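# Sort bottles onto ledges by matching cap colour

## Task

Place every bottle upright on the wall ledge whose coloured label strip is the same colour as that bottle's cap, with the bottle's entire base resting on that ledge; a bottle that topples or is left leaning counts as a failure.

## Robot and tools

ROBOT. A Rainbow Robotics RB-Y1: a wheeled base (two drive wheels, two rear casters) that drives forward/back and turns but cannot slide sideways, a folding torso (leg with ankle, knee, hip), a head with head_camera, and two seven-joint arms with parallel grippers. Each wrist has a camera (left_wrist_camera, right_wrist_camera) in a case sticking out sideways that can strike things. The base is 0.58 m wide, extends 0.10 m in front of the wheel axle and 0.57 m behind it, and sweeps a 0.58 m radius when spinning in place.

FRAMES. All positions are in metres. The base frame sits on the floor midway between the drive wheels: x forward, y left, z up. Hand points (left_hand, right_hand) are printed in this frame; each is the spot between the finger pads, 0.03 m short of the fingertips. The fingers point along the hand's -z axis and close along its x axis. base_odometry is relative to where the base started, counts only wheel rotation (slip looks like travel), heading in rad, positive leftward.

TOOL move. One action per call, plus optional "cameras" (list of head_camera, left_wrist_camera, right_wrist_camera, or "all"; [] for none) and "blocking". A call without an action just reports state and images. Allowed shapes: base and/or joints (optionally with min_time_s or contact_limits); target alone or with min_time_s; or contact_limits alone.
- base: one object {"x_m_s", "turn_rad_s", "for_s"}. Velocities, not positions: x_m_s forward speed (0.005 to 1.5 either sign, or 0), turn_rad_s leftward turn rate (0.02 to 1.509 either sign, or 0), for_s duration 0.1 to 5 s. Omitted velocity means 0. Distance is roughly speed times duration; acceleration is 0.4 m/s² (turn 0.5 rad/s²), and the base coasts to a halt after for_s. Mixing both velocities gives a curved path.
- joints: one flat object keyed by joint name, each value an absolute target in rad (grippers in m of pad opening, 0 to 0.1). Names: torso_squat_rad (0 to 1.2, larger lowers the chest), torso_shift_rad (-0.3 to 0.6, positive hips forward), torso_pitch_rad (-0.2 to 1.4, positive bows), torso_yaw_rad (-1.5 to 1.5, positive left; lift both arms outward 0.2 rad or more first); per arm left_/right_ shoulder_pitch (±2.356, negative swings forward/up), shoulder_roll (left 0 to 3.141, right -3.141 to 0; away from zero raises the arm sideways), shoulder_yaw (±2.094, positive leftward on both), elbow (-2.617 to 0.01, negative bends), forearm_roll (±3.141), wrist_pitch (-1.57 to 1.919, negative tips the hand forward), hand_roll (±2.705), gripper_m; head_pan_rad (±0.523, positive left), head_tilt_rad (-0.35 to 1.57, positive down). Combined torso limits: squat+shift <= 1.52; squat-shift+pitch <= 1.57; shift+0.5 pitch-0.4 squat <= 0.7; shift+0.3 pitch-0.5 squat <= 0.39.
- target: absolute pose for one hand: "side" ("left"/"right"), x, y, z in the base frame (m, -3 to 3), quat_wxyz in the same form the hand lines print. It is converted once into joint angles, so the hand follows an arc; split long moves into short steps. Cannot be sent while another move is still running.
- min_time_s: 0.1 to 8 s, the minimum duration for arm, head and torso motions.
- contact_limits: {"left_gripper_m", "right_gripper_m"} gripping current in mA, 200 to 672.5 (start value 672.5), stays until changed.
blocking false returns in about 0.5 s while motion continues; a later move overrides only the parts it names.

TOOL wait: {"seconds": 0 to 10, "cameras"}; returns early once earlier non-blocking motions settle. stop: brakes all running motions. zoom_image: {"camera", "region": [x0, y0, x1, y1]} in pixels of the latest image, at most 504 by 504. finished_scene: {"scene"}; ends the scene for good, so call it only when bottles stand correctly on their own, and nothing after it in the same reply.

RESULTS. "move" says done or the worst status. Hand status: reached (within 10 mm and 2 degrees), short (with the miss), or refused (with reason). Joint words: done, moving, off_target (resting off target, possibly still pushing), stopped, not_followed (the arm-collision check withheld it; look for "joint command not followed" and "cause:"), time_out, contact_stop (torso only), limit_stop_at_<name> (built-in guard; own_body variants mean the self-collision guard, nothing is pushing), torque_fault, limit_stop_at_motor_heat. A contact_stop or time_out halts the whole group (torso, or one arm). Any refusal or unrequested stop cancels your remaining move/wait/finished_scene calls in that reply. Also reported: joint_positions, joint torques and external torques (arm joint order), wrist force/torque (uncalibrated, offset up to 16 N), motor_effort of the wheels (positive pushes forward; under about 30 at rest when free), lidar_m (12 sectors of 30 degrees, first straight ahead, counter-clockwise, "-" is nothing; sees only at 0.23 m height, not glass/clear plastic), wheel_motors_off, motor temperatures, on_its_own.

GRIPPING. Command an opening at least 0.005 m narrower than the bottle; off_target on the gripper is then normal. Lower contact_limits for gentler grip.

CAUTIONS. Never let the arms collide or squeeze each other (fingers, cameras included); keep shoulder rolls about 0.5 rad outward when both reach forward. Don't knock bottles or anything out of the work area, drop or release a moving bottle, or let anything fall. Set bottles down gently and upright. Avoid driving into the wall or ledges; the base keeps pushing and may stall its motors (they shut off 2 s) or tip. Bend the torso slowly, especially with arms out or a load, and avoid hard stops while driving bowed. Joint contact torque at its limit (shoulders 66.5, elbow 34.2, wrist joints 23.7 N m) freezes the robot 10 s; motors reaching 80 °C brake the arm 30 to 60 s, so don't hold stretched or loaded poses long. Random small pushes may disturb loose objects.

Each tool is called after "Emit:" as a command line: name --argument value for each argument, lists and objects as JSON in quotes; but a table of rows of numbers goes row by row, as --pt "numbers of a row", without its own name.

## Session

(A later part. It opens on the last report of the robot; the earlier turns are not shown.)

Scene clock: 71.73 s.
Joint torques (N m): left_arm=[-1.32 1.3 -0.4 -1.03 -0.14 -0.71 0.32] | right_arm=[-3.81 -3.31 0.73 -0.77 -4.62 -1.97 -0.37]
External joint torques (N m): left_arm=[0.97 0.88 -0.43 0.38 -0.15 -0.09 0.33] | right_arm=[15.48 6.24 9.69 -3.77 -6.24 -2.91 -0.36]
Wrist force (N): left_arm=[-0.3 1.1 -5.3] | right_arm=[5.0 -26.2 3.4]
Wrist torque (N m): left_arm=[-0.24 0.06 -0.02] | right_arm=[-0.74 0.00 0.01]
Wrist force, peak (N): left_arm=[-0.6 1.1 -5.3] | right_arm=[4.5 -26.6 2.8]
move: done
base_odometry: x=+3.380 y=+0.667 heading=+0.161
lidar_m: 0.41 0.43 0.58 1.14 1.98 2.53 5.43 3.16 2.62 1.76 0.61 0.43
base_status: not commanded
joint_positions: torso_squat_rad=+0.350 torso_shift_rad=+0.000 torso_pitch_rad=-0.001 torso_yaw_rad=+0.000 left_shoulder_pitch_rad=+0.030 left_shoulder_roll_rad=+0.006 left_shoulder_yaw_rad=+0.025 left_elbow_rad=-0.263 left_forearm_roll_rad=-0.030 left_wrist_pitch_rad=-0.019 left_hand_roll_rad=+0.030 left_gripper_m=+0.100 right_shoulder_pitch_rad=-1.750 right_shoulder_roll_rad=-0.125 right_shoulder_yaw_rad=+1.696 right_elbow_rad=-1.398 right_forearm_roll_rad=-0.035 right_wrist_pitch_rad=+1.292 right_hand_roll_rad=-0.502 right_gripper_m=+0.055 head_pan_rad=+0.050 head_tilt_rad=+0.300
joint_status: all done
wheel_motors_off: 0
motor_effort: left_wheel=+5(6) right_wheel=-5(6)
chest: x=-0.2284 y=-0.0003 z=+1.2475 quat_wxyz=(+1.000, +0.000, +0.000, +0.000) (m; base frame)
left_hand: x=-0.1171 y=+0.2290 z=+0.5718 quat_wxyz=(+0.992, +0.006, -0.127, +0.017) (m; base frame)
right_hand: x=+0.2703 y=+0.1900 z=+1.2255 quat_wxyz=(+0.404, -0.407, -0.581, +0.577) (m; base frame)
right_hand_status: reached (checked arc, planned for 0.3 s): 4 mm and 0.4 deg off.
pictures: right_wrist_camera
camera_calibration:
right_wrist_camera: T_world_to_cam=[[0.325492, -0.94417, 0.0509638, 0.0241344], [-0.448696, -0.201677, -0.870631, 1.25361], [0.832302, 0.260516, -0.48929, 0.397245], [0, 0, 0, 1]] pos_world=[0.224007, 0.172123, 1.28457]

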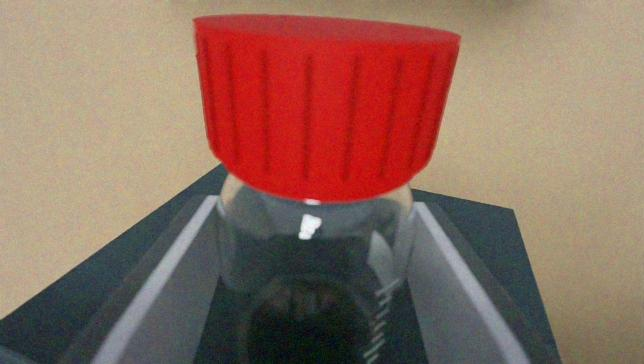

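Emit:
move --joints '{"right_gripper_m": 0.1}'

Emit:
move --base '{"x_m_s": -0.5, "for_s": 0.634}' --blocking false

Emit:
wait --seconds 0.4 --cameras '["right_wrist_camera", "head_camera"]'

Emit:
move --joints '{"right_shoulder_pitch_rad": -0.889, "right_shoulder_roll_rad": -0.895, "right_shoulder_yaw_rad": 0.25, "right_elbow_rad": -2.341, "right_forearm_roll_rad": -0.237, "right_wrist_pitch_rad": 1.524, "right_hand_roll_rad": 0.683, "head_pan_rad": -0.42, "head_tilt_rad": 0.33}' --min_time_s 1.4

Emit:
move --target '{"side": "right", "x": 0.27, "y": -0.607, "z": 1.425, "quat_wxyz": [0.5474, -0.5474, -0.4476, 0.4476]}' --min_time_s 1.2 --cameras '["head_camera", "right_wrist_camera"]'

Scene clock: 74.93 s.
Joint torques (N m): left_arm=[-1.93 1.18 -0.27 -1.28 -0.01 -0.75 0.26] | right_arm=[-11.37 -6.55 -2.72 1 -0.82 -0.35 -0.38]
External joint torques (N m): left_arm=[0.35 0.75 -0.3 0.13 -0.01 -0.13 0.27] | right_arm=[7.91 2.96 6.25 -1.98 -2.45 -1.3 -0.37]
Wrist force (N): left_arm=[-0.4 0.8 -5.0] | right_arm=[2.6 -10.0 1.3]
Wrist torque (N m): left_arm=[-0.19 0.06 -0.03] | right_arm=[0.34 0.03 0.20]
Wrist force, peak (N): left_arm=[-1.1 1.0 -5.4] | right_arm=[4.2 -26.5 2.9]
move: done
base_odometry: x=+3.380 y=+0.667 heading=+0.161
lidar_m: 0.41 0.43 0.58 1.15 1.98 2.54 5.42 3.16 2.63 1.76 0.62 0.44
base_status: not commanded
joint_positions: torso_squat_rad=+0.350 torso_shift_rad=+0.000 torso_pitch_rad=+0.000 torso_yaw_rad=+0.000 left_shoulder_pitch_rad=+0.030 left_shoulder_roll_rad=+0.006 left_shoulder_yaw_rad=+0.025 left_elbow_rad=-0.263 left_forearm_roll_rad=-0.030 left_wrist_pitch_rad=-0.019 left_hand_roll_rad=+0.030 left_gripper_m=+0.100 right_shoulder_pitch_rad=-1.748 right_shoulder_roll_rad=-0.124 right_shoulder_yaw_rad=+1.697 right_elbow_rad=-1.398 right_forearm_roll_rad=-0.036 right_wrist_pitch_rad=+1.292 right_hand_roll_rad=-0.502 right_gripper_m=+0.100 head_pan_rad=+0.050 head_tilt_rad=+0.300
joint_status: all done
wheel_motors_off: 0
motor_effort: left_wheel=+6(7) right_wheel=-6(7)
chest: x=-0.2282 y=-0.0003 z=+1.2475 quat_wxyz=(+1.000, +0.000, +0.000, +0.000) (m; base frame)
left_hand: x=-0.1172 y=+0.2290 z=+0.5717 quat_wxyz=(+0.992, +0.006, -0.127, +0.017) (m; base frame)
right_hand: x=+0.2702 y=+0.1899 z=+1.2238 quat_wxyz=(+0.405, -0.406, -0.580, +0.578) (m; base frame)
pictures: none

Scene clock: 75.43 s.
Joint torques (N m): left_arm=[-2.54 1.45 -0.57 -1.33 -0.12 -0.76 0.39] | right_arm=[-17.27 -8.31 -6.71 2.2 1.47 0.67 -0.25]
External joint torques (N m): left_arm=[-0.29 1.03 -0.6 0.06 -0.12 -0.15 0.4] | right_arm=[2.02 1.13 2.27 -0.74 -0.15 -0.28 -0.25]
Wrist force (N): left_arm=[-0.1 1.0 -5.1] | right_arm=[2.9 4.3 0.2]
Wrist torque (N m): left_arm=[-0.23 0.08 -0.02] | right_arm=[-0.17 0.03 -0.12]
Wrist force, peak (N): left_arm=[-0.5 1.1 -5.4] | right_arm=[2.3 -17.3 -1.6]
move: moving
base_odometry: x=+3.315 y=+0.657 heading=+0.161
lidar_m: 0.48 0.50 0.68 1.15 1.94 2.48 5.36 3.11 2.62 2.04 0.70 0.50
base_status: moving
joint_positions: torso_squat_rad=+0.350 torso_shift_rad=+0.000 torso_pitch_rad=+0.000 torso_yaw_rad=+0.000 left_shoulder_pitch_rad=+0.030 left_shoulder_roll_rad=+0.006 left_shoulder_yaw_rad=+0.025 left_elbow_rad=-0.263 left_forearm_roll_rad=-0.030 left_wrist_pitch_rad=-0.019 left_hand_roll_rad=+0.030 left_gripper_m=+0.100 right_shoulder_pitch_rad=-1.746 right_shoulder_roll_rad=-0.123 right_shoulder_yaw_rad=+1.698 right_elbow_rad=-1.399 right_forearm_roll_rad=-0.037 right_wrist_pitch_rad=+1.291 right_hand_roll_rad=-0.502 right_gripper_m=+0.100 head_pan_rad=+0.050 head_tilt_rad=+0.300
joint_status: not commanded
wheel_motors_off: 0
motor_effort: left_wheel=-31(34) right_wheel=-16(25)
chest: x=-0.2276 y=-0.0002 z=+1.2475 quat_wxyz=(+1.000, +0.000, +0.000, +0.000) (m; base frame)
left_hand: x=-0.1170 y=+0.2290 z=+0.5717 quat_wxyz=(+0.992, +0.006, -0.127, +0.017) (m; base frame)
right_hand: x=+0.2706 y=+0.1898 z=+1.2222 quat_wxyz=(+0.406, -0.405, -0.579, +0.579) (m; base frame)
pictures: none

Scene clock: 75.83 s.
Joint torques (N m): left_arm=[-3.7 1.71 -0.82 -1.53 -0.2 -0.72 0.34] | right_arm=[-18.85 -10.53 -6.9 2.75 1.73 0.73 -0.16]
External joint torques (N m): left_arm=[-1.4 1.29 -0.85 -0.12 -0.2 -0.1 0.35] | right_arm=[0.39 -1.04 2.06 -0.21 0.12 -0.22 -0.15]
Wrist force (N): left_arm=[-0.9 1.2 -4.9] | right_arm=[3.8 3.9 1.0]
Wrist torque (N m): left_arm=[-0.23 0.01 -0.02] | right_arm=[-0.18 0.13 -0.17]
Wrist force, peak (N): left_arm=[-0.9 1.2 -5.2] | right_arm=[4.4 4.2 0.8]
earlier move: moving
base_odometry: x=+3.213 y=+0.640 heading=+0.161
lidar_m: 0.58 0.61 0.82 1.16 1.90 2.41 5.26 3.06 2.59 2.46 0.85 0.61
base_status: moving
joint_positions: torso_squat_rad=+0.350 torso_shift_rad=+0.000 torso_pitch_rad=-0.001 torso_yaw_rad=+0.000 left_shoulder_pitch_rad=+0.030 left_shoulder_roll_rad=+0.006 left_shoulder_yaw_rad=+0.025 left_elbow_rad=-0.263 left_forearm_roll_rad=-0.030 left_wrist_pitch_rad=-0.019 left_hand_roll_rad=+0.030 left_gripper_m=+0.100 right_shoulder_pitch_rad=-1.746 right_shoulder_roll_rad=-0.123 right_shoulder_yaw_rad=+1.698 right_elbow_rad=-1.399 right_forearm_roll_rad=-0.037 right_wrist_pitch_rad=+1.291 right_hand_roll_rad=-0.502 right_gripper_m=+0.100 head_pan_rad=+0.050 head_tilt_rad=+0.300
joint_status: not commanded
wheel_motors_off: 0
motor_effort: left_wheel=+9(34) right_wheel=-8(25)
chest: x=-0.2284 y=-0.0002 z=+1.2475 quat_wxyz=(+1.000, +0.000, +0.000, +0.000) (m; base frame)
left_hand: x=-0.1175 y=+0.2290 z=+0.5717 quat_wxyz=(+0.992, +0.006, -0.127, +0.017) (m; base frame)
right_hand: x=+0.2697 y=+0.1900 z=+1.2224 quat_wxyz=(+0.405, -0.405, -0.580, +0.579) (m; base frame)
wait: 0.40 s; no rest
pictures: head_camera, right_wrist_camera
camera_calibration:
head_camera: T_world_to_cam=[[0.0208584, -0.999534, 0.0222789, -0.0235372], [-0.258898, -0.0269237, -0.965529, 1.40265], [0.965679, 0.0143715, -0.259339, 0.517872], [0, 0, 0, 1]] pos_world=[-0.136465, 0.0067955, 1.48912]
right_wrist_camera: T_world_to_cam=[[0.326646, -0.94375, 0.0513633, 0.0236288], [-0.45347, -0.20417, -0.867571, 1.24862], [0.829257, 0.260097, -0.494653, 0.403726], [0, 0, 0, 1]] pos_world=[0.223699, 0.172222, 1.28176]

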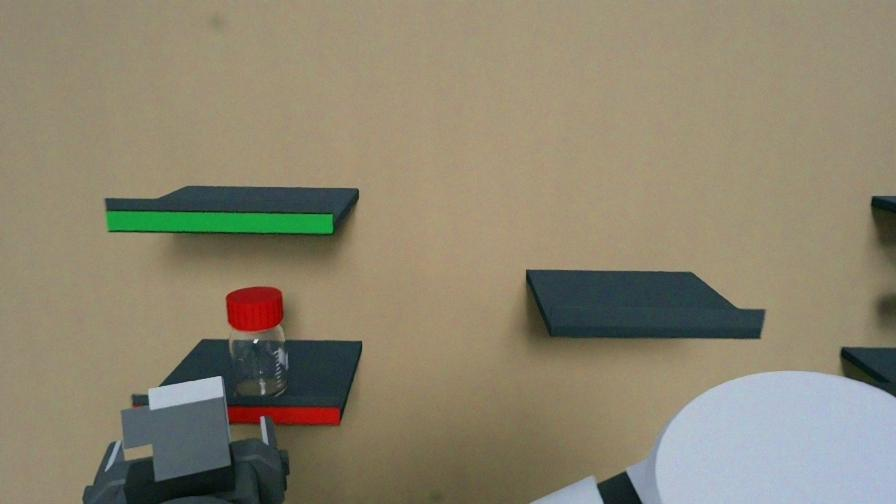

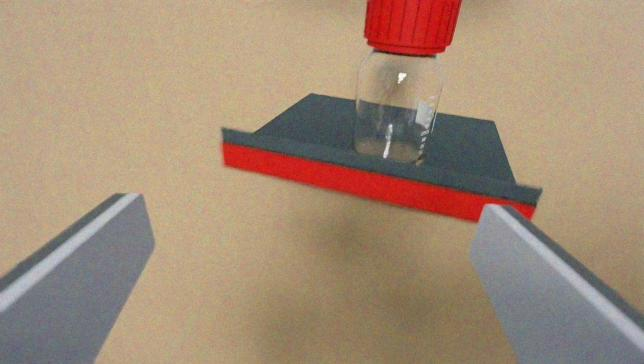

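Scene clock: 77.53 s.
Joint torques (N m): left_arm=[-2.73 1.32 -0.27 -1.64 -0.07 -0.76 0.26] | right_arm=[-16.12 -8.6 -6.46 -0.74 1.38 -1.12 -0.13]
External joint torques (N m): left_arm=[-0.47 0.89 -0.3 -0.24 -0.07 -0.15 0.28] | right_arm=[0.01 -0.4 1.31 0.01 -0.15 0.13 -0.12]
Wrist force (N): left_arm=[-0.7 1.0 -5.1] | right_arm=[2.6 4.0 0.2]
Wrist torque (N m): left_arm=[-0.24 0.04 -0.03] | right_arm=[-0.18 0.03 -0.26]
Wrist force, peak (N): left_arm=[-0.8 1.5 -5.3] | right_arm=[3.6 6.3 -1.3]
move: done
base_odometry: x=+3.182 y=+0.635 heading=+0.162
lidar_m: 0.61 0.64 0.86 1.16 1.89 2.39 5.23 3.06 2.61 2.52 0.89 0.65
base_status: done (sent for 0.63 of 0.63 s)
joint_positions: torso_squat_rad=+0.350 torso_shift_rad=+0.000 torso_pitch_rad=+0.000 torso_yaw_rad=+0.000 left_shoulder_pitch_rad=+0.030 left_shoulder_roll_rad=+0.006 left_shoulder_yaw_rad=+0.025 left_elbow_rad=-0.263 left_forearm_roll_rad=-0.030 left_wrist_pitch_rad=-0.019 left_hand_roll_rad=+0.030 left_gripper_m=+0.100 right_shoulder_pitch_rad=-0.889 right_shoulder_roll_rad=-0.895 right_shoulder_yaw_rad=+0.250 right_elbow_rad=-2.341 right_forearm_roll_rad=-0.237 right_wrist_pitch_rad=+1.524 right_hand_roll_rad=+0.683 right_gripper_m=+0.100 head_pan_rad=-0.420 head_tilt_rad=+0.330
joint_status: all done
wheel_motors_off: 0
motor_effort: left_wheel=+9(23) right_wheel=-6(9)
chest: x=-0.2280 y=-0.0003 z=+1.2475 quat_wxyz=(+1.000, +0.000, +0.000, +0.000) (m; base frame)
left_hand: x=-0.1174 y=+0.2289 z=+0.5717 quat_wxyz=(+0.992, +0.006, -0.127, +0.017) (m; base frame)
right_hand: x=+0.2500 y=-0.2002 z=+1.4200 quat_wxyz=(+0.500, -0.500, -0.500, +0.500) (m; base frame)
pictures: none

Scene clock: 79.23 s.
Joint torques (N m): left_arm=[-2.43 1.38 -0.38 -1.63 -0.21 -0.57 0.2] | right_arm=[-11.33 -23.26 -6.94 -4.67 0.07 -1.56 -0.22]
External joint torques (N m): left_arm=[-0.17 0.94 -0.41 -0.23 -0.22 0.04 0.21] | right_arm=[0.74 -1.52 1.79 -0.08 -0.06 0.41 -0.21]
Wrist force (N): left_arm=[-0.9 1.1 -5.1] | right_arm=[3.2 4.1 0.8]
Wrist torque (N m): left_arm=[-0.21 0.00 -0.05] | right_arm=[-0.22 0.09 -0.33]
Wrist force, peak (N): left_arm=[-0.4 1.0 -5.3] | right_arm=[4.5 5.8 -0.1]
move: done
base_odometry: x=+3.182 y=+0.635 heading=+0.162
lidar_m: 0.61 0.63 0.86 1.17 1.88 2.39 5.23 3.06 2.61 2.52 0.89 0.64
base_status: not commanded
joint_positions: torso_squat_rad=+0.350 torso_shift_rad=+0.000 torso_pitch_rad=+0.000 torso_yaw_rad=+0.000 left_shoulder_pitch_rad=+0.030 left_shoulder_roll_rad=+0.006 left_shoulder_yaw_rad=+0.025 left_elbow_rad=-0.263 left_forearm_roll_rad=-0.030 left_wrist_pitch_rad=-0.019 left_hand_roll_rad=+0.030 left_gripper_m=+0.100 right_shoulder_pitch_rad=-0.302 right_shoulder_roll_rad=-1.305 right_shoulder_yaw_rad=-0.437 right_elbow_rad=-1.411 right_forearm_roll_rad=-1.157 right_wrist_pitch_rad=+0.641 right_hand_roll_rad=+1.588 right_gripper_m=+0.100 head_pan_rad=-0.420 head_tilt_rad=+0.330
joint_status: all done
wheel_motors_off: 0
motor_effort: left_wheel=+9(9) right_wheel=-6(7)
chest: x=-0.2280 y=-0.0003 z=+1.2475 quat_wxyz=(+1.000, +0.000, +0.000, +0.000) (m; base frame)
left_hand: x=-0.1174 y=+0.2289 z=+0.5717 quat_wxyz=(+0.992, +0.006, -0.127, +0.017) (m; base frame)
right_hand: x=+0.2696 y=-0.6070 z=+1.4257 quat_wxyz=(+0.549, -0.550, -0.446, +0.444) (m; base frame)
right_hand_status: reached (checked arc, planned for 1.2 s): 1 mm and 0.5 deg off.
pictures: head_camera, right_wrist_camera
camera_calibration:
head_camera: T_world_to_cam=[[-0.433468, -0.90087, 0.023233, -0.118503], [-0.270079, 0.10527, -0.957066, 1.38829], [0.859746, -0.421132, -0.288937, 0.53827], [0, 0, 0, 1]] pos_world=[-0.139194, -0.0262194, 1.48697]
right_wrist_camera: T_world_to_cam=[[-0.223494, -0.973426, 0.0499239, -0.606608], [-0.489929, 0.0679114, -0.869113, 1.43945], [0.842627, -0.218701, -0.492087, 0.413812], [0, 0, 0, 1]] pos_world=[0.220965, -0.597742, 1.48496]

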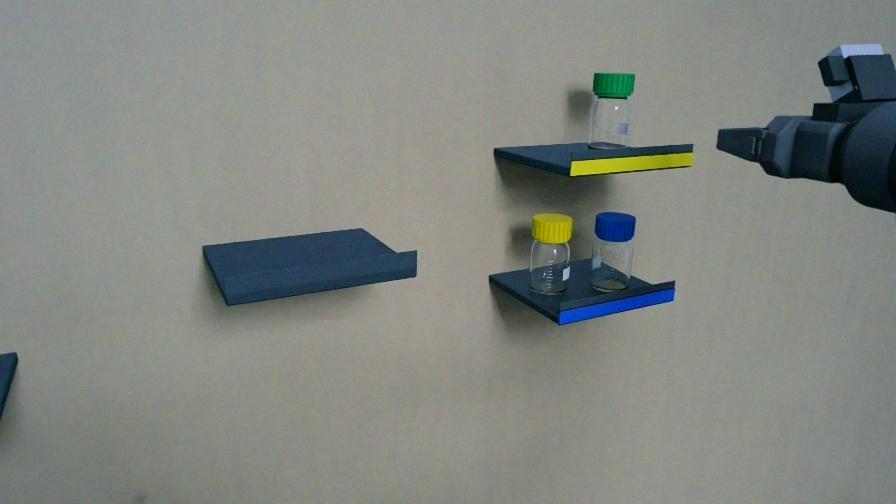

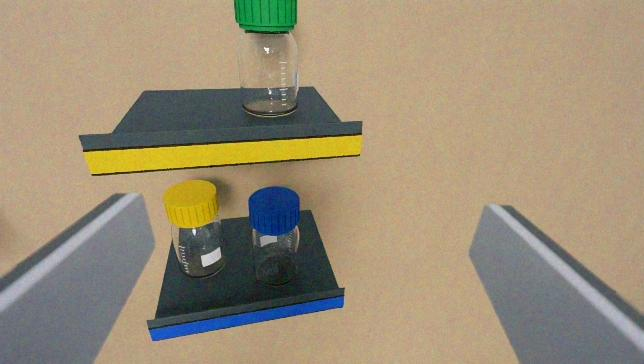

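Emit:
move --target '{"side": "right", "x": 0.27, "y": -0.6153, "z": 1.432, "quat_wxyz": [0.5474, -0.5474, -0.4476, 0.4476]}' --min_time_s 0.3

Emit:
move --base '{"x_m_s": 0.3, "for_s": 0.867}'

Emit:
move --joints '{"right_gripper_m": 0.045}' --cameras '["right_wrist_camera"]'

Emit:
move --target '{"side": "right", "x": 0.27, "y": -0.6153, "z": 1.468, "quat_wxyz": [0.5474, -0.5474, -0.4476, 0.4476]}' --min_time_s 0.5

Emit:
move --base '{"x_m_s": -0.5, "for_s": 0.7}' --blocking false

Emit:
wait --seconds 0.4

Emit:
move --joints '{"right_shoulder_pitch_rad": -0.889, "right_shoulder_roll_rad": -0.895, "right_shoulder_yaw_rad": 0.25, "right_elbow_rad": -2.341, "right_forearm_roll_rad": -0.237, "right_wrist_pitch_rad": 1.524, "right_hand_roll_rad": 0.683, "head_pan_rad": 0.1, "head_tilt_rad": 0.3}' --min_time_s 1.3 --cameras '["head_camera", "right_wrist_camera"]'

Emit:
move --target '{"side": "right", "x": 0.26, "y": 0.195, "z": 1.455, "quat_wxyz": [0.4053, -0.4053, -0.5794, 0.5794]}' --min_time_s 1.2 --cameras '["head_camera", "right_wrist_camera"]'

Scene clock: 84.43 s.
Joint torques (N m): left_arm=[-2.4 1.42 -0.39 -1.54 -0.11 -0.61 0.25] | right_arm=[-13.02 -24.23 -6.48 -4.22 0.04 -1.84 0.06]
External joint torques (N m): left_arm=[-0.14 0.99 -0.42 -0.14 -0.12 0.01 0.26] | right_arm=[-0.9 -2.26 2.09 0.45 -0.02 0.12 0.07]
Wrist force (N): left_arm=[-0.4 1.0 -5.1] | right_arm=[2.9 4.0 0.5]
Wrist torque (N m): left_arm=[-0.22 0.05 -0.04] | right_arm=[-0.22 0.10 -0.32]
Wrist force, peak (N): left_arm=[-0.7 1.3 -5.3] | right_arm=[3.3 5.3 1.5]
move: done
base_odometry: x=+3.182 y=+0.635 heading=+0.162
lidar_m: 0.61 0.64 0.87 1.17 1.89 2.39 5.23 3.06 2.62 2.52 0.90 0.64
base_status: not commanded
joint_positions: torso_squat_rad=+0.350 torso_shift_rad=+0.000 torso_pitch_rad=+0.000 torso_yaw_rad=+0.000 left_shoulder_pitch_rad=+0.030 left_shoulder_roll_rad=+0.006 left_shoulder_yaw_rad=+0.025 left_elbow_rad=-0.263 left_forearm_roll_rad=-0.030 left_wrist_pitch_rad=-0.019 left_hand_roll_rad=+0.030 left_gripper_m=+0.100 right_shoulder_pitch_rad=-0.330 right_shoulder_roll_rad=-1.326 right_shoulder_yaw_rad=-0.427 right_elbow_rad=-1.359 right_forearm_roll_rad=-1.214 right_wrist_pitch_rad=+0.645 right_hand_roll_rad=+1.646 right_gripper_m=+0.100 head_pan_rad=-0.420 head_tilt_rad=+0.330
joint_status: all done
wheel_motors_off: 0
motor_effort: left_wheel=+9(9) right_wheel=-7(8)
chest: x=-0.2280 y=-0.0002 z=+1.2475 quat_wxyz=(+1.000, +0.000, +0.000, +0.000) (m; base frame)
left_hand: x=-0.1174 y=+0.2289 z=+0.5716 quat_wxyz=(+0.992, +0.005, -0.127, +0.017) (m; base frame)
right_hand: x=+0.2690 y=-0.6150 z=+1.4323 quat_wxyz=(+0.548, -0.549, -0.447, +0.445) (m; base frame)
right_hand_status: reached (checked arc, planned for 0.3 s): 1 mm and 0.4 deg off.
pictures: none

Scene clock: 86.60 s.
Joint torques (N m): left_arm=[-1.71 1.27 -0.71 -1.61 -0.16 -0.78 0.19] | right_arm=[-12.91 -24.5 -5.95 -4.33 0.08 -1.7 0.07]
External joint torques (N m): left_arm=[0.55 0.83 -0.75 -0.2 -0.17 -0.17 0.2] | right_arm=[-0.79 -2.54 2.62 0.34 0.02 0.27 0.07]
Wrist force (N): left_arm=[-0.7 1.1 -4.6] | right_arm=[2.3 4.5 0.5]
Wrist torque (N m): left_arm=[-0.23 0.03 -0.03] | right_arm=[-0.27 -0.03 -0.29]
Wrist force, peak (N): left_arm=[-0.8 1.2 -5.3] | right_arm=[2.3 5.7 1.4]
move: done
base_odometry: x=+3.439 y=+0.677 heading=+0.163
lidar_m: 0.35 0.37 0.50 1.14 2.00 2.58 5.48 3.20 2.62 1.52 0.53 0.37
base_status: done (sent for 0.87 of 0.87 s)
joint_positions: torso_squat_rad=+0.350 torso_shift_rad=+0.000 torso_pitch_rad=+0.000 torso_yaw_rad=+0.000 left_shoulder_pitch_rad=+0.030 left_shoulder_roll_rad=+0.006 left_shoulder_yaw_rad=+0.025 left_elbow_rad=-0.263 left_forearm_roll_rad=-0.030 left_wrist_pitch_rad=-0.019 left_hand_roll_rad=+0.030 left_gripper_m=+0.100 right_shoulder_pitch_rad=-0.330 right_shoulder_roll_rad=-1.326 right_shoulder_yaw_rad=-0.427 right_elbow_rad=-1.359 right_forearm_roll_rad=-1.214 right_wrist_pitch_rad=+0.645 right_hand_roll_rad=+1.646 right_gripper_m=+0.100 head_pan_rad=-0.420 head_tilt_rad=+0.330
joint_status: not commanded
wheel_motors_off: 0
motor_effort: left_wheel=+5(31) right_wheel=-7(30)
chest: x=-0.2280 y=-0.0002 z=+1.2475 quat_wxyz=(+1.000, +0.000, +0.000, +0.000) (m; base frame)
left_hand: x=-0.1173 y=+0.2289 z=+0.5717 quat_wxyz=(+0.992, +0.005, -0.127, +0.017) (m; base frame)
right_hand: x=+0.2691 y=-0.6150 z=+1.4322 quat_wxyz=(+0.548, -0.549, -0.447, +0.445) (m; base frame)
pictures: none

Scene clock: 87.73 s.
Joint torques (N m): left_arm=[-2.1 1.26 -0.52 -1.5 -0.12 -0.68 0.17] | right_arm=[-12.32 -24.13 -6.81 -4.25 0.1 -1.77 0.01]
External joint torques (N m): left_arm=[0.16 0.83 -0.55 -0.1 -0.13 -0.07 0.18] | right_arm=[-0.2 -2.17 1.76 0.41 0.03 0.2 0.01]
Wrist force (N): left_arm=[-0.8 1.1 -5.1] | right_arm=[1.9 4.0 0.9]
Wrist torque (N m): left_arm=[-0.22 0.01 -0.03] | right_arm=[-0.28 -0.09 -0.25]
Wrist force, peak (N): left_arm=[-0.5 1.3 -5.3] | right_arm=[2.6 5.5 0.0]
move: off_target
base_odometry: x=+3.439 y=+0.677 heading=+0.163
lidar_m: 0.35 0.37 0.50 1.13 2.00 2.57 5.49 3.21 2.63 1.51 0.52 0.37
base_status: not commanded
joint_positions: torso_squat_rad=+0.350 torso_shift_rad=+0.000 torso_pitch_rad=+0.000 torso_yaw_rad=+0.000 left_shoulder_pitch_rad=+0.030 left_shoulder_roll_rad=+0.006 left_shoulder_yaw_rad=+0.025 left_elbow_rad=-0.263 left_forearm_roll_rad=-0.030 left_wrist_pitch_rad=-0.019 left_hand_roll_rad=+0.030 left_gripper_m=+0.100 right_shoulder_pitch_rad=-0.330 right_shoulder_roll_rad=-1.326 right_shoulder_yaw_rad=-0.427 right_elbow_rad=-1.359 right_forearm_roll_rad=-1.214 right_wrist_pitch_rad=+0.645 right_hand_roll_rad=+1.646 right_gripper_m=+0.055 head_pan_rad=-0.420 head_tilt_rad=+0.330
joint_status: right_gripper_m off_target (ended at +0.055, target +0.045)
wheel_motors_off: 0
motor_effort: left_wheel=+5(5) right_wheel=-7(8)
chest: x=-0.2280 y=-0.0002 z=+1.2475 quat_wxyz=(+1.000, +0.000, +0.000, +0.000) (m; base frame)
left_hand: x=-0.1173 y=+0.2289 z=+0.5717 quat_wxyz=(+0.992, +0.005, -0.127, +0.017) (m; base frame)
right_hand: x=+0.2691 y=-0.6150 z=+1.4322 quat_wxyz=(+0.548, -0.549, -0.447, +0.445) (m; base frame)
pictures: right_wrist_camera
camera_calibration:
right_wrist_camera: T_world_to_cam=[[-0.221205, -0.973933, 0.0502335, -0.616198], [-0.491001, 0.066718, -0.8686, 1.44415], [0.842607, -0.216803, -0.492961, 0.418113], [0, 0, 0, 1]] pos_world=[0.22047, -0.605838, 1.49146]

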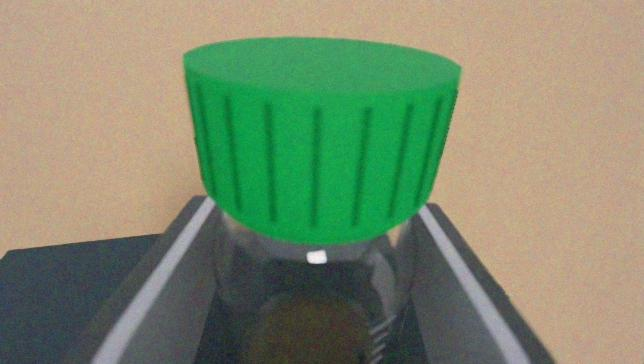

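Scene clock: 88.57 s.
Joint torques (N m): left_arm=[-1.92 1.58 -0.7 -1.5 -0.04 -0.74 0.26] | right_arm=[-13.7 -24.23 -6.31 -4.15 -0.08 -2.09 0.08]
External joint torques (N m): left_arm=[0.34 1.15 -0.73 -0.1 -0.05 -0.13 0.27] | right_arm=[-1.27 -2.67 1.89 0.29 -0.11 -0.13 0.08]
Wrist force (N): left_arm=[-0.9 1.1 -4.8] | right_arm=[3.4 6.8 0.4]
Wrist torque (N m): left_arm=[-0.23 0.01 -0.04] | right_arm=[-0.34 0.07 -0.27]
Wrist force, peak (N): left_arm=[-0.7 1.4 -5.4] | right_arm=[2.8 7.2 0.4]
move: done
base_odometry: x=+3.439 y=+0.677 heading=+0.163
lidar_m: 0.36 0.36 0.50 1.14 2.01 2.57 5.48 3.20 2.63 1.52 0.52 0.37
base_status: not commanded
joint_positions: torso_squat_rad=+0.350 torso_shift_rad=+0.000 torso_pitch_rad=+0.000 torso_yaw_rad=+0.000 left_shoulder_pitch_rad=+0.030 left_shoulder_roll_rad=+0.006 left_shoulder_yaw_rad=+0.025 left_elbow_rad=-0.263 left_forearm_roll_rad=-0.030 left_wrist_pitch_rad=-0.019 left_hand_roll_rad=+0.030 left_gripper_m=+0.100 right_shoulder_pitch_rad=-0.451 right_shoulder_roll_rad=-1.396 right_shoulder_yaw_rad=-0.365 right_elbow_rad=-1.282 right_forearm_roll_rad=-1.257 right_wrist_pitch_rad=+0.696 right_hand_roll_rad=+1.663 right_gripper_m=+0.055 head_pan_rad=-0.420 head_tilt_rad=+0.330
joint_status: all done
wheel_motors_off: 0
motor_effort: left_wheel=+6(6) right_wheel=-8(8)
chest: x=-0.2280 y=-0.0002 z=+1.2475 quat_wxyz=(+1.000, +0.000, +0.000, +0.000) (m; base frame)
left_hand: x=-0.1173 y=+0.2289 z=+0.5716 quat_wxyz=(+0.992, +0.005, -0.127, +0.017) (m; base frame)
right_hand: x=+0.2694 y=-0.6152 z=+1.4679 quat_wxyz=(+0.548, -0.548, -0.447, +0.447) (m; base frame)
right_hand_status: reached (checked arc, planned for 0.5 s): 1 mm and 0.2 deg off.
pictures: none

Scene clock: 89.07 s.
Joint torques (N m): left_arm=[-0.83 1.39 -0.33 -1.43 -0.16 -0.71 0.3] | right_arm=[-13.43 -24.97 -6.75 -4.43 -0.07 -1.98 0.11]
External joint torques (N m): left_arm=[1.42 0.96 -0.36 -0.04 -0.17 -0.09 0.31] | right_arm=[-1.01 -3.4 1.42 0.01 -0.1 -0.02 0.12]
Wrist force (N): left_arm=[-0.2 1.1 -5.2] | right_arm=[3.5 6.9 0.9]
Wrist torque (N m): left_arm=[-0.23 0.07 -0.01] | right_arm=[-0.35 0.06 -0.28]
Wrist force, peak (N): left_arm=[-0.2 1.1 -5.2] | right_arm=[3.5 6.9 0.9]
move: moving
base_odometry: x=+3.374 y=+0.666 heading=+0.163
lidar_m: 0.42 0.43 0.59 1.14 1.97 2.53 5.42 3.15 2.63 1.79 0.62 0.44
base_status: moving
joint_positions: torso_squat_rad=+0.350 torso_shift_rad=+0.000 torso_pitch_rad=+0.001 torso_yaw_rad=+0.000 left_shoulder_pitch_rad=+0.030 left_shoulder_roll_rad=+0.006 left_shoulder_yaw_rad=+0.025 left_elbow_rad=-0.263 left_forearm_roll_rad=-0.030 left_wrist_pitch_rad=-0.019 left_hand_roll_rad=+0.030 left_gripper_m=+0.100 right_shoulder_pitch_rad=-0.451 right_shoulder_roll_rad=-1.395 right_shoulder_yaw_rad=-0.365 right_elbow_rad=-1.282 right_forearm_roll_rad=-1.257 right_wrist_pitch_rad=+0.696 right_hand_roll_rad=+1.663 right_gripper_m=+0.055 head_pan_rad=-0.420 head_tilt_rad=+0.330
joint_status: not commanded
wheel_motors_off: 0
motor_effort: left_wheel=-30(30) right_wheel=-13(28)
chest: x=-0.2275 y=-0.0002 z=+1.2475 quat_wxyz=(+1.000, +0.000, +0.000, +0.000) (m; base frame)
left_hand: x=-0.1171 y=+0.2289 z=+0.5716 quat_wxyz=(+0.992, +0.005, -0.127, +0.017) (m; base frame)
right_hand: x=+0.2701 y=-0.6152 z=+1.4675 quat_wxyz=(+0.548, -0.548, -0.447, +0.447) (m; base frame)
pictures: none

Scene clock: 89.47 s.
Joint torques (N m): left_arm=[-3.34 1.29 -0.54 -1.64 -0.05 -0.71 0.18] | right_arm=[-13.72 -25.07 -6.86 -4.52 -0.15 -1.98 -0.01]
External joint torques (N m): left_arm=[-1.32 0.85 -0.57 -0.23 -0.05 -0.1 0.2] | right_arm=[-1.29 -3.42 1.31 0.1 -0.18 -0.01 0]
Wrist force (N): left_arm=[-1.0 1.3 -4.9] | right_arm=[3.3 7.0 0.7]
Wrist torque (N m): left_arm=[-0.25 0.01 -0.02] | right_arm=[-0.36 0.10 -0.29]
Wrist force, peak (N): left_arm=[-0.6 1.3 -5.2] | right_arm=[4.3 6.9 -0.4]
earlier move: moving
base_odometry: x=+3.255 y=+0.647 heading=+0.163
lidar_m: 0.54 0.56 0.76 1.15 1.92 2.44 5.30 3.07 2.61 2.27 0.79 0.57
base_status: moving
joint_positions: torso_squat_rad=+0.350 torso_shift_rad=+0.000 torso_pitch_rad=-0.001 torso_yaw_rad=+0.000 left_shoulder_pitch_rad=+0.030 left_shoulder_roll_rad=+0.006 left_shoulder_yaw_rad=+0.025 left_elbow_rad=-0.263 left_forearm_roll_rad=-0.030 left_wrist_pitch_rad=-0.019 left_hand_roll_rad=+0.030 left_gripper_m=+0.100 right_shoulder_pitch_rad=-0.451 right_shoulder_roll_rad=-1.396 right_shoulder_yaw_rad=-0.365 right_elbow_rad=-1.282 right_forearm_roll_rad=-1.257 right_wrist_pitch_rad=+0.696 right_hand_roll_rad=+1.663 right_gripper_m=+0.055 head_pan_rad=-0.420 head_tilt_rad=+0.330
joint_status: not commanded
wheel_motors_off: 0
motor_effort: left_wheel=+10(31) right_wheel=-6(28)
chest: x=-0.2285 y=-0.0002 z=+1.2475 quat_wxyz=(+1.000, +0.000, +0.000, +0.000) (m; base frame)
left_hand: x=-0.1176 y=+0.2290 z=+0.5717 quat_wxyz=(+0.992, +0.006, -0.127, +0.017) (m; base frame)
right_hand: x=+0.2688 y=-0.6152 z=+1.4682 quat_wxyz=(+0.548, -0.548, -0.447, +0.446) (m; base frame)
wait: 0.40 s; no rest
pictures: none

Scene clock: 91.43 s.
Joint torques (N m): left_arm=[-2.98 1.42 -0.6 -1.62 -0.17 -0.59 0.16] | right_arm=[-16.61 -9.62 -6.54 -0.7 1.52 -1.46 0.09]
External joint torques (N m): left_arm=[-0.72 0.99 -0.63 -0.22 -0.18 0.02 0.18] | right_arm=[-0.48 -1.42 1.23 0.05 -0.01 -0.21 0.1]
Wrist force (N): left_arm=[-0.5 1.3 -4.9] | right_arm=[3.1 6.0 0.8]
Wrist torque (N m): left_arm=[-0.25 0.03 -0.04] | right_arm=[-0.23 0.06 -0.08]
Wrist force, peak (N): left_arm=[-0.9 1.4 -5.1] | right_arm=[5.1 6.4 0.4]
move: done
base_odometry: x=+3.197 y=+0.637 heading=+0.164
lidar_m: 0.60 0.62 0.84 1.16 1.89 2.39 5.24 3.05 2.59 2.50 0.87 0.63
base_status: done (sent for 0.7 of 0.7 s)
joint_positions: torso_squat_rad=+0.350 torso_shift_rad=+0.000 torso_pitch_rad=+0.000 torso_yaw_rad=+0.000 left_shoulder_pitch_rad=+0.030 left_shoulder_roll_rad=+0.006 left_shoulder_yaw_rad=+0.025 left_elbow_rad=-0.263 left_forearm_roll_rad=-0.030 left_wrist_pitch_rad=-0.019 left_hand_roll_rad=+0.030 left_gripper_m=+0.100 right_shoulder_pitch_rad=-0.889 right_shoulder_roll_rad=-0.895 right_shoulder_yaw_rad=+0.250 right_elbow_rad=-2.341 right_forearm_roll_rad=-0.237 right_wrist_pitch_rad=+1.524 right_hand_roll_rad=+0.683 right_gripper_m=+0.055 head_pan_rad=+0.100 head_tilt_rad=+0.300
joint_status: all done
wheel_motors_off: 0
motor_effort: left_wheel=+7(21) right_wheel=-6(9)
chest: x=-0.2280 y=-0.0002 z=+1.2475 quat_wxyz=(+1.000, +0.000, +0.000, +0.000) (m; base frame)
left_hand: x=-0.1174 y=+0.2289 z=+0.5716 quat_wxyz=(+0.992, +0.005, -0.127, +0.017) (m; base frame)
right_hand: x=+0.2501 y=-0.1999 z=+1.4198 quat_wxyz=(+0.500, -0.500, -0.500, +0.500) (m; base frame)
pictures: head_camera, right_wrist_camera
camera_calibration:
head_camera: T_world_to_cam=[[0.0707008, -0.997247, 0.0223749, -0.0133987], [-0.257726, -0.039932, -0.965392, 1.40286], [0.963628, 0.0624874, -0.25984, 0.517691], [0, 0, 0, 1]] pos_world=[-0.13636, 0.0103079, 1.48912]
right_wrist_camera: T_world_to_cam=[[-0.0176697, -0.998512, 0.0515814, -0.273268], [-0.497123, -0.0359872, -0.866934, 1.37498], [0.8675, -0.0409607, -0.495747, 0.550775], [0, 0, 0, 1]] pos_world=[0.200906, -0.20082, 1.47915]

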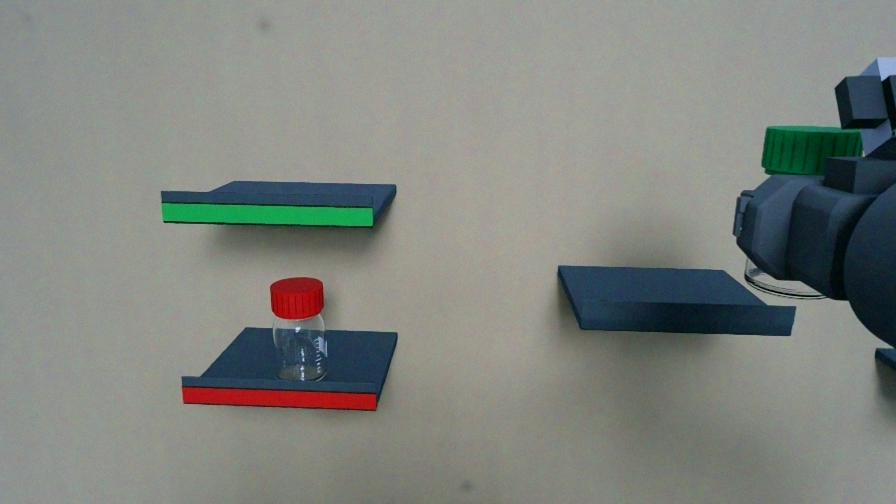

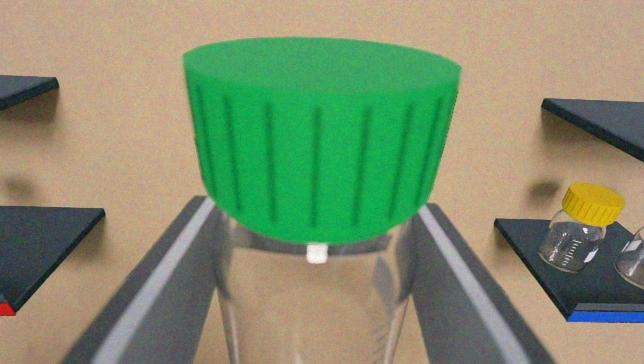

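Scene clock: 93.60 s.
Joint torques (N m): left_arm=[-2.58 1.3 -0.43 -1.59 -0.17 -0.71 0.25] | right_arm=[-18.17 -9.95 -7.18 -2.29 1.91 -0.83 -0.12]
External joint torques (N m): left_arm=[-0.32 0.88 -0.46 -0.19 -0.17 -0.1 0.27] | right_arm=[0.86 -1.77 1.34 0.22 0.22 0.13 -0.11]
Wrist force (N): left_arm=[-0.5 1.1 -4.8] | right_arm=[2.8 5.6 0.6]
Wrist torque (N m): left_arm=[-0.21 0.05 -0.03] | right_arm=[-0.15 0.07 -0.09]
Wrist force, peak (N): left_arm=[-0.5 1.2 -5.3] | right_arm=[4.9 6.7 0.9]
move: done
base_odometry: x=+3.197 y=+0.637 heading=+0.164
lidar_m: 0.59 0.62 0.85 1.17 1.89 2.40 5.24 3.06 2.60 2.50 0.87 0.63
base_status: not commanded
joint_positions: torso_squat_rad=+0.350 torso_shift_rad=+0.000 torso_pitch_rad=+0.000 torso_yaw_rad=+0.000 left_shoulder_pitch_rad=+0.030 left_shoulder_roll_rad=+0.006 left_shoulder_yaw_rad=+0.025 left_elbow_rad=-0.263 left_forearm_roll_rad=-0.030 left_wrist_pitch_rad=-0.019 left_hand_roll_rad=+0.030 left_gripper_m=+0.100 right_shoulder_pitch_rad=-1.659 right_shoulder_roll_rad=-0.064 right_shoulder_yaw_rad=+0.708 right_elbow_rad=-1.377 right_forearm_roll_rad=-0.011 right_wrist_pitch_rad=+1.323 right_hand_roll_rad=+0.507 right_gripper_m=+0.055 head_pan_rad=+0.100 head_tilt_rad=+0.300
joint_status: all done
wheel_motors_off: 0
motor_effort: left_wheel=+8(8) right_wheel=-7(8)
chest: x=-0.2280 y=-0.0002 z=+1.2475 quat_wxyz=(+1.000, +0.000, +0.000, +0.000) (m; base frame)
left_hand: x=-0.1174 y=+0.2289 z=+0.5716 quat_wxyz=(+0.992, +0.005, -0.127, +0.017) (m; base frame)
right_hand: x=+0.2599 y=+0.1951 z=+1.4549 quat_wxyz=(+0.405, -0.405, -0.579, +0.580) (m; base frame)
right_hand_status: reached (checked arc, planned for 1.2 s): 0 mm and 0.0 deg off.
pictures: head_camera, right_wrist_camera
camera_calibration:
head_camera: T_world_to_cam=[[0.070795, -0.997241, 0.0223421, -0.0133374], [-0.257723, -0.0399246, -0.965394, 1.40286], [0.963622, 0.062587, -0.259838, 0.517687], [0, 0, 0, 1]] pos_world=[-0.136361, 0.0103076, 1.48912]
right_wrist_camera: T_world_to_cam=[[0.326866, -0.943665, 0.0515306, 0.0193856], [-0.453854, -0.204565, -0.867277, 1.44663], [0.82896, 0.260096, -0.495152, 0.526352], [0, 0, 0, 1]] pos_world=[0.213899, 0.177322, 1.51426]

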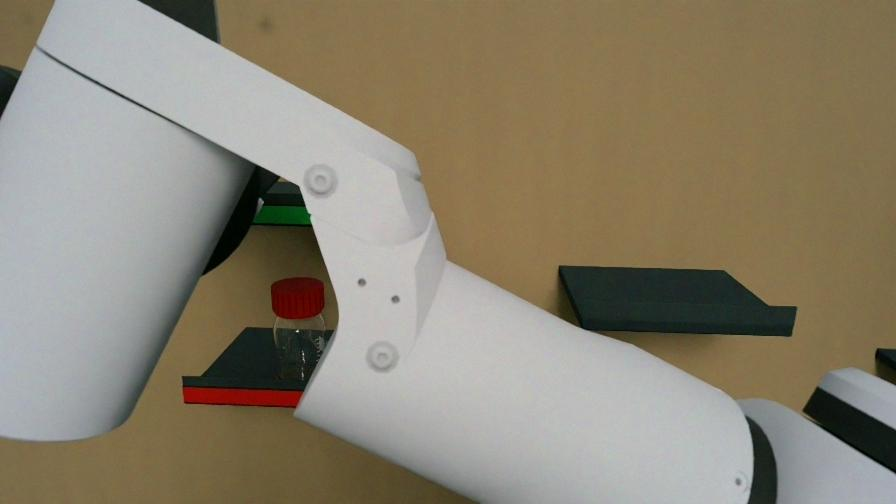

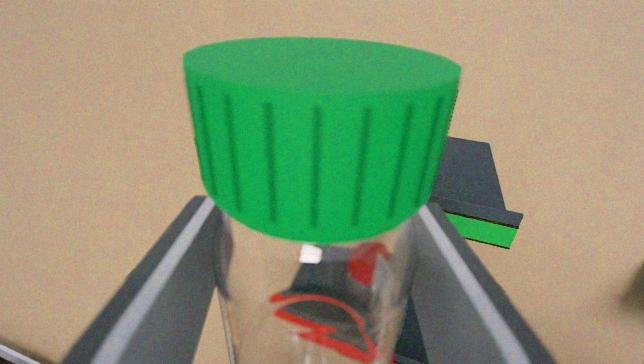

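Emit:
move --base '{"x_m_s": 0.5, "for_s": 0.634}'

Emit:
move --target '{"side": "right", "x": 0.26, "y": 0.195, "z": 1.434, "quat_wxyz": [0.4053, -0.4053, -0.5794, 0.5794]}' --min_time_s 0.5

Emit:
move --target '{"side": "right", "x": 0.26, "y": 0.195, "z": 1.4295, "quat_wxyz": [0.4053, -0.4053, -0.5794, 0.5794]}' --min_time_s 0.3 --cameras '["right_wrist_camera"]'

Scene clock: 96.10 s.
Joint torques (N m): left_arm=[-1.55 1.23 -0.6 -1.21 -0.04 -0.69 0.18] | right_arm=[-19.8 -9.07 -7.85 -2.55 1.85 -1.07 0.07]
External joint torques (N m): left_arm=[0.71 0.81 -0.63 0.19 -0.05 -0.07 0.2] | right_arm=[-0.77 -0.89 0.67 -0.03 0.16 -0.11 0.07]
Wrist force (N): left_arm=[-0.6 1.3 -5.2] | right_arm=[3.4 5.7 0.1]
Wrist torque (N m): left_arm=[-0.26 0.05 -0.04] | right_arm=[-0.16 0.15 -0.14]
Wrist force, peak (N): left_arm=[-0.1 1.1 -5.5] | right_arm=[3.6 6.9 1.0]
move: done
base_odometry: x=+3.395 y=+0.670 heading=+0.164
lidar_m: 0.40 0.41 0.57 1.14 1.98 2.54 5.44 3.17 2.63 1.67 0.59 0.41
base_status: done (sent for 0.63 of 0.63 s)
joint_positions: torso_squat_rad=+0.350 torso_shift_rad=+0.000 torso_pitch_rad=+0.000 torso_yaw_rad=+0.000 left_shoulder_pitch_rad=+0.030 left_shoulder_roll_rad=+0.006 left_shoulder_yaw_rad=+0.025 left_elbow_rad=-0.263 left_forearm_roll_rad=-0.030 left_wrist_pitch_rad=-0.019 left_hand_roll_rad=+0.030 left_gripper_m=+0.100 right_shoulder_pitch_rad=-1.659 right_shoulder_roll_rad=-0.064 right_shoulder_yaw_rad=+0.708 right_elbow_rad=-1.377 right_forearm_roll_rad=-0.011 right_wrist_pitch_rad=+1.323 right_hand_roll_rad=+0.507 right_gripper_m=+0.055 head_pan_rad=+0.100 head_tilt_rad=+0.300
joint_status: not commanded
wheel_motors_off: 0
motor_effort: left_wheel=+5(32) right_wheel=-5(30)
chest: x=-0.2280 y=-0.0002 z=+1.2475 quat_wxyz=(+1.000, +0.000, +0.000, +0.000) (m; base frame)
left_hand: x=-0.1172 y=+0.2289 z=+0.5717 quat_wxyz=(+0.992, +0.005, -0.127, +0.017) (m; base frame)
right_hand: x=+0.2600 y=+0.1949 z=+1.4548 quat_wxyz=(+0.405, -0.405, -0.579, +0.580) (m; base frame)
pictures: none

Scene clock: 96.93 s.
Joint torques (N m): left_arm=[-1.74 1.34 -0.45 -1.21 -0.1 -0.66 0.23] | right_arm=[-18.61 -8.43 -6.58 -3.09 2.21 -0.86 -0.08]
External joint torques (N m): left_arm=[0.52 0.92 -0.48 0.19 -0.11 -0.05 0.24] | right_arm=[0.45 -0.94 2.15 -0.43 0.51 0.05 -0.07]
Wrist force (N): left_arm=[-0.6 1.1 -5.2] | right_arm=[2.6 5.3 0.2]
Wrist torque (N m): left_arm=[-0.23 0.04 -0.04] | right_arm=[-0.13 0.07 -0.19]
Wrist force, peak (N): left_arm=[-0.9 1.3 -5.2] | right_arm=[2.5 6.8 0.4]
move: done
base_odometry: x=+3.395 y=+0.670 heading=+0.164
lidar_m: 0.40 0.41 0.57 1.14 1.97 2.54 5.44 3.17 2.62 1.68 0.58 0.42
base_status: not commanded
joint_positions: torso_squat_rad=+0.350 torso_shift_rad=+0.000 torso_pitch_rad=+0.000 torso_yaw_rad=+0.000 left_shoulder_pitch_rad=+0.030 left_shoulder_roll_rad=+0.006 left_shoulder_yaw_rad=+0.025 left_elbow_rad=-0.263 left_forearm_roll_rad=-0.030 left_wrist_pitch_rad=-0.019 left_hand_roll_rad=+0.030 left_gripper_m=+0.100 right_shoulder_pitch_rad=-1.611 right_shoulder_roll_rad=-0.062 right_shoulder_yaw_rad=+0.744 right_elbow_rad=-1.410 right_forearm_roll_rad=+0.021 right_wrist_pitch_rad=+1.324 right_hand_roll_rad=+0.479 right_gripper_m=+0.055 head_pan_rad=+0.100 head_tilt_rad=+0.300
joint_status: all done
wheel_motors_off: 0
motor_effort: left_wheel=+5(5) right_wheel=-5(6)
chest: x=-0.2280 y=-0.0002 z=+1.2475 quat_wxyz=(+1.000, +0.000, +0.000, +0.000) (m; base frame)
left_hand: x=-0.1172 y=+0.2289 z=+0.5717 quat_wxyz=(+0.992, +0.005, -0.127, +0.017) (m; base frame)
right_hand: x=+0.2600 y=+0.1956 z=+1.4344 quat_wxyz=(+0.406, -0.404, -0.579, +0.580) (m; base frame)
right_hand_status: reached (checked arc, planned for 0.5 s): 1 mm and 0.2 deg off.
pictures: none

Scene clock: 97.57 s.
Joint torques (N m): left_arm=[-1.62 1.34 -0.62 -1.31 -0.22 -0.56 0.24] | right_arm=[-18.26 -8.84 -6.38 -3.21 1.91 -0.98 -0.12]
External joint torques (N m): left_arm=[0.64 0.92 -0.65 0.1 -0.23 0.05 0.25] | right_arm=[0.81 -1.55 2.41 -0.52 0.19 -0.08 -0.11]
Wrist force (N): left_arm=[-0.6 1.3 -4.9] | right_arm=[3.6 5.8 1.1]
Wrist torque (N m): left_arm=[-0.25 0.03 -0.03] | right_arm=[-0.17 0.15 -0.11]
Wrist force, peak (N): left_arm=[-0.5 1.1 -5.3] | right_arm=[3.4 6.8 0.6]
move: done
base_odometry: x=+3.395 y=+0.670 heading=+0.164
lidar_m: 0.40 0.42 0.57 1.14 1.98 2.55 5.44 3.16 2.63 1.68 0.58 0.42
base_status: not commanded
joint_positions: torso_squat_rad=+0.350 torso_shift_rad=+0.000 torso_pitch_rad=+0.000 torso_yaw_rad=+0.000 left_shoulder_pitch_rad=+0.030 left_shoulder_roll_rad=+0.006 left_shoulder_yaw_rad=+0.025 left_elbow_rad=-0.263 left_forearm_roll_rad=-0.030 left_wrist_pitch_rad=-0.019 left_hand_roll_rad=+0.030 left_gripper_m=+0.100 right_shoulder_pitch_rad=-1.597 right_shoulder_roll_rad=-0.062 right_shoulder_yaw_rad=+0.754 right_elbow_rad=-1.420 right_forearm_roll_rad=+0.033 right_wrist_pitch_rad=+1.324 right_hand_roll_rad=+0.471 right_gripper_m=+0.055 head_pan_rad=+0.100 head_tilt_rad=+0.300
joint_status: all done
wheel_motors_off: 0
motor_effort: left_wheel=+4(5) right_wheel=-5(7)
chest: x=-0.2280 y=-0.0002 z=+1.2475 quat_wxyz=(+1.000, +0.000, +0.000, +0.000) (m; base frame)
left_hand: x=-0.1172 y=+0.2289 z=+0.5717 quat_wxyz=(+0.992, +0.005, -0.127, +0.017) (m; base frame)
right_hand: x=+0.2600 y=+0.1951 z=+1.4296 quat_wxyz=(+0.405, -0.405, -0.579, +0.580) (m; base frame)
right_hand_status: reached (checked arc, planned for 0.3 s): 0 mm and 0.0 deg off.
pictures: right_wrist_camera
camera_calibration:
right_wrist_camera: T_world_to_cam=[[0.326775, -0.943711, 0.0512644, 0.0210809], [-0.45413, -0.204357, -0.867182, 1.42461], [0.828845, 0.260093, -0.495346, 0.514056], [0, 0, 0, 1]] pos_world=[0.213998, 0.177322, 1.48895]

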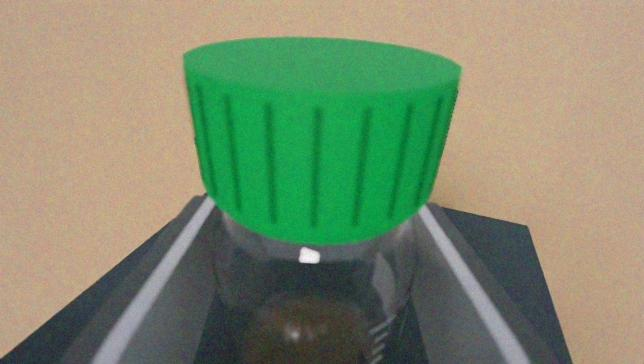

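Emit:
move --target '{"side": "right", "x": 0.26, "y": 0.195, "z": 1.4255, "quat_wxyz": [0.4053, -0.4053, -0.5794, 0.5794]}' --min_time_s 0.3

Emit:
move --target '{"side": "right", "x": 0.26, "y": 0.195, "z": 1.422, "quat_wxyz": [0.4053, -0.4053, -0.5794, 0.5794]}' --min_time_s 0.3

Scene clock: 98.63 s.
Joint torques (N m): left_arm=[-1.9 1.45 -0.54 -1.33 -0.21 -0.66 0.29] | right_arm=[-14.56 -7.18 -4.11 -1.55 -0.52 0.13 0.03]
External joint torques (N m): left_arm=[0.37 1.02 -0.57 0.07 -0.21 -0.04 0.3] | right_arm=[4.5 -0.02 4.71 1.16 -2.25 1.02 0.04]
Wrist force (N): left_arm=[-0.5 1.1 -4.9] | right_arm=[3.7 -6.2 -1.6]
Wrist torque (N m): left_arm=[-0.23 0.03 -0.03] | right_arm=[-0.46 0.12 -0.39]
Wrist force, peak (N): left_arm=[-0.7 1.3 -5.3] | right_arm=[3.8 -7.6 -1.9]
move: done
base_odometry: x=+3.395 y=+0.670 heading=+0.164
lidar_m: 0.40 0.41 0.56 1.14 1.98 2.54 5.44 3.17 2.62 1.67 0.59 0.42
base_status: not commanded
joint_positions: torso_squat_rad=+0.350 torso_shift_rad=+0.000 torso_pitch_rad=+0.000 torso_yaw_rad=+0.000 left_shoulder_pitch_rad=+0.030 left_shoulder_roll_rad=+0.006 left_shoulder_yaw_rad=+0.025 left_elbow_rad=-0.263 left_forearm_roll_rad=-0.030 left_wrist_pitch_rad=-0.019 left_hand_roll_rad=+0.030 left_gripper_m=+0.100 right_shoulder_pitch_rad=-1.589 right_shoulder_roll_rad=-0.062 right_shoulder_yaw_rad=+0.761 right_elbow_rad=-1.427 right_forearm_roll_rad=+0.041 right_wrist_pitch_rad=+1.323 right_hand_roll_rad=+0.465 right_gripper_m=+0.055 head_pan_rad=+0.100 head_tilt_rad=+0.300
joint_status: all done
wheel_motors_off: 0
motor_effort: left_wheel=+5(5) right_wheel=-5(6)
chest: x=-0.2280 y=-0.0002 z=+1.2475 quat_wxyz=(+1.000, +0.000, +0.000, +0.000) (m; base frame)
left_hand: x=-0.1172 y=+0.2289 z=+0.5717 quat_wxyz=(+0.992, +0.005, -0.127, +0.017) (m; base frame)
right_hand: x=+0.2598 y=+0.1950 z=+1.4265 quat_wxyz=(+0.405, -0.405, -0.580, +0.579) (m; base frame)
right_hand_status: reached (checked arc, planned for 0.3 s): 1 mm and 0.1 deg off.
pictures: none

Scene clock: 99.27 s.
Joint torques (N m): left_arm=[-1.9 1.2 -0.52 -1.37 -0.17 -0.63 0.25] | right_arm=[-6.98 -2.33 0.56 -0.12 -4 2.4 0.09]
External joint torques (N m): left_arm=[0.37 0.78 -0.55 0.03 -0.18 -0.02 0.27] | right_arm=[12.08 4.74 9.41 2.6 -5.72 3.28 0.1]
Wrist force (N): left_arm=[-0.5 1.1 -5.1] | right_arm=[4.3 -24.8 -8.6]
Wrist torque (N m): left_arm=[-0.22 0.06 -0.03] | right_arm=[-0.76 0.11 -0.55]
Wrist force, peak (N): left_arm=[-0.7 1.3 -5.2] | right_arm=[4.8 -26.0 -8.7]
move: done
base_odometry: x=+3.395 y=+0.670 heading=+0.164
lidar_m: 0.40 0.41 0.56 1.14 1.98 2.54 5.44 3.17 2.62 1.67 0.58 0.42
base_status: not commanded
joint_positions: torso_squat_rad=+0.350 torso_shift_rad=+0.000 torso_pitch_rad=+0.000 torso_yaw_rad=+0.000 left_shoulder_pitch_rad=+0.030 left_shoulder_roll_rad=+0.006 left_shoulder_yaw_rad=+0.025 left_elbow_rad=-0.263 left_forearm_roll_rad=-0.030 left_wrist_pitch_rad=-0.019 left_hand_roll_rad=+0.030 left_gripper_m=+0.100 right_shoulder_pitch_rad=-1.582 right_shoulder_roll_rad=-0.063 right_shoulder_yaw_rad=+0.766 right_elbow_rad=-1.432 right_forearm_roll_rad=+0.048 right_wrist_pitch_rad=+1.322 right_hand_roll_rad=+0.460 right_gripper_m=+0.055 head_pan_rad=+0.100 head_tilt_rad=+0.300
joint_status: all done
wheel_motors_off: 0
motor_effort: left_wheel=+5(5) right_wheel=-5(6)
chest: x=-0.2281 y=-0.0002 z=+1.2475 quat_wxyz=(+1.000, +0.000, +0.000, +0.000) (m; base frame)
left_hand: x=-0.1171 y=+0.2290 z=+0.5717 quat_wxyz=(+0.992, +0.006, -0.127, +0.017) (m; base frame)
right_hand: x=+0.2595 y=+0.1948 z=+1.4248 quat_wxyz=(+0.404, -0.406, -0.581, +0.578) (m; base frame)
right_hand_status: reached (checked arc, planned for 0.3 s): 3 mm and 0.3 deg off.
pictures: none


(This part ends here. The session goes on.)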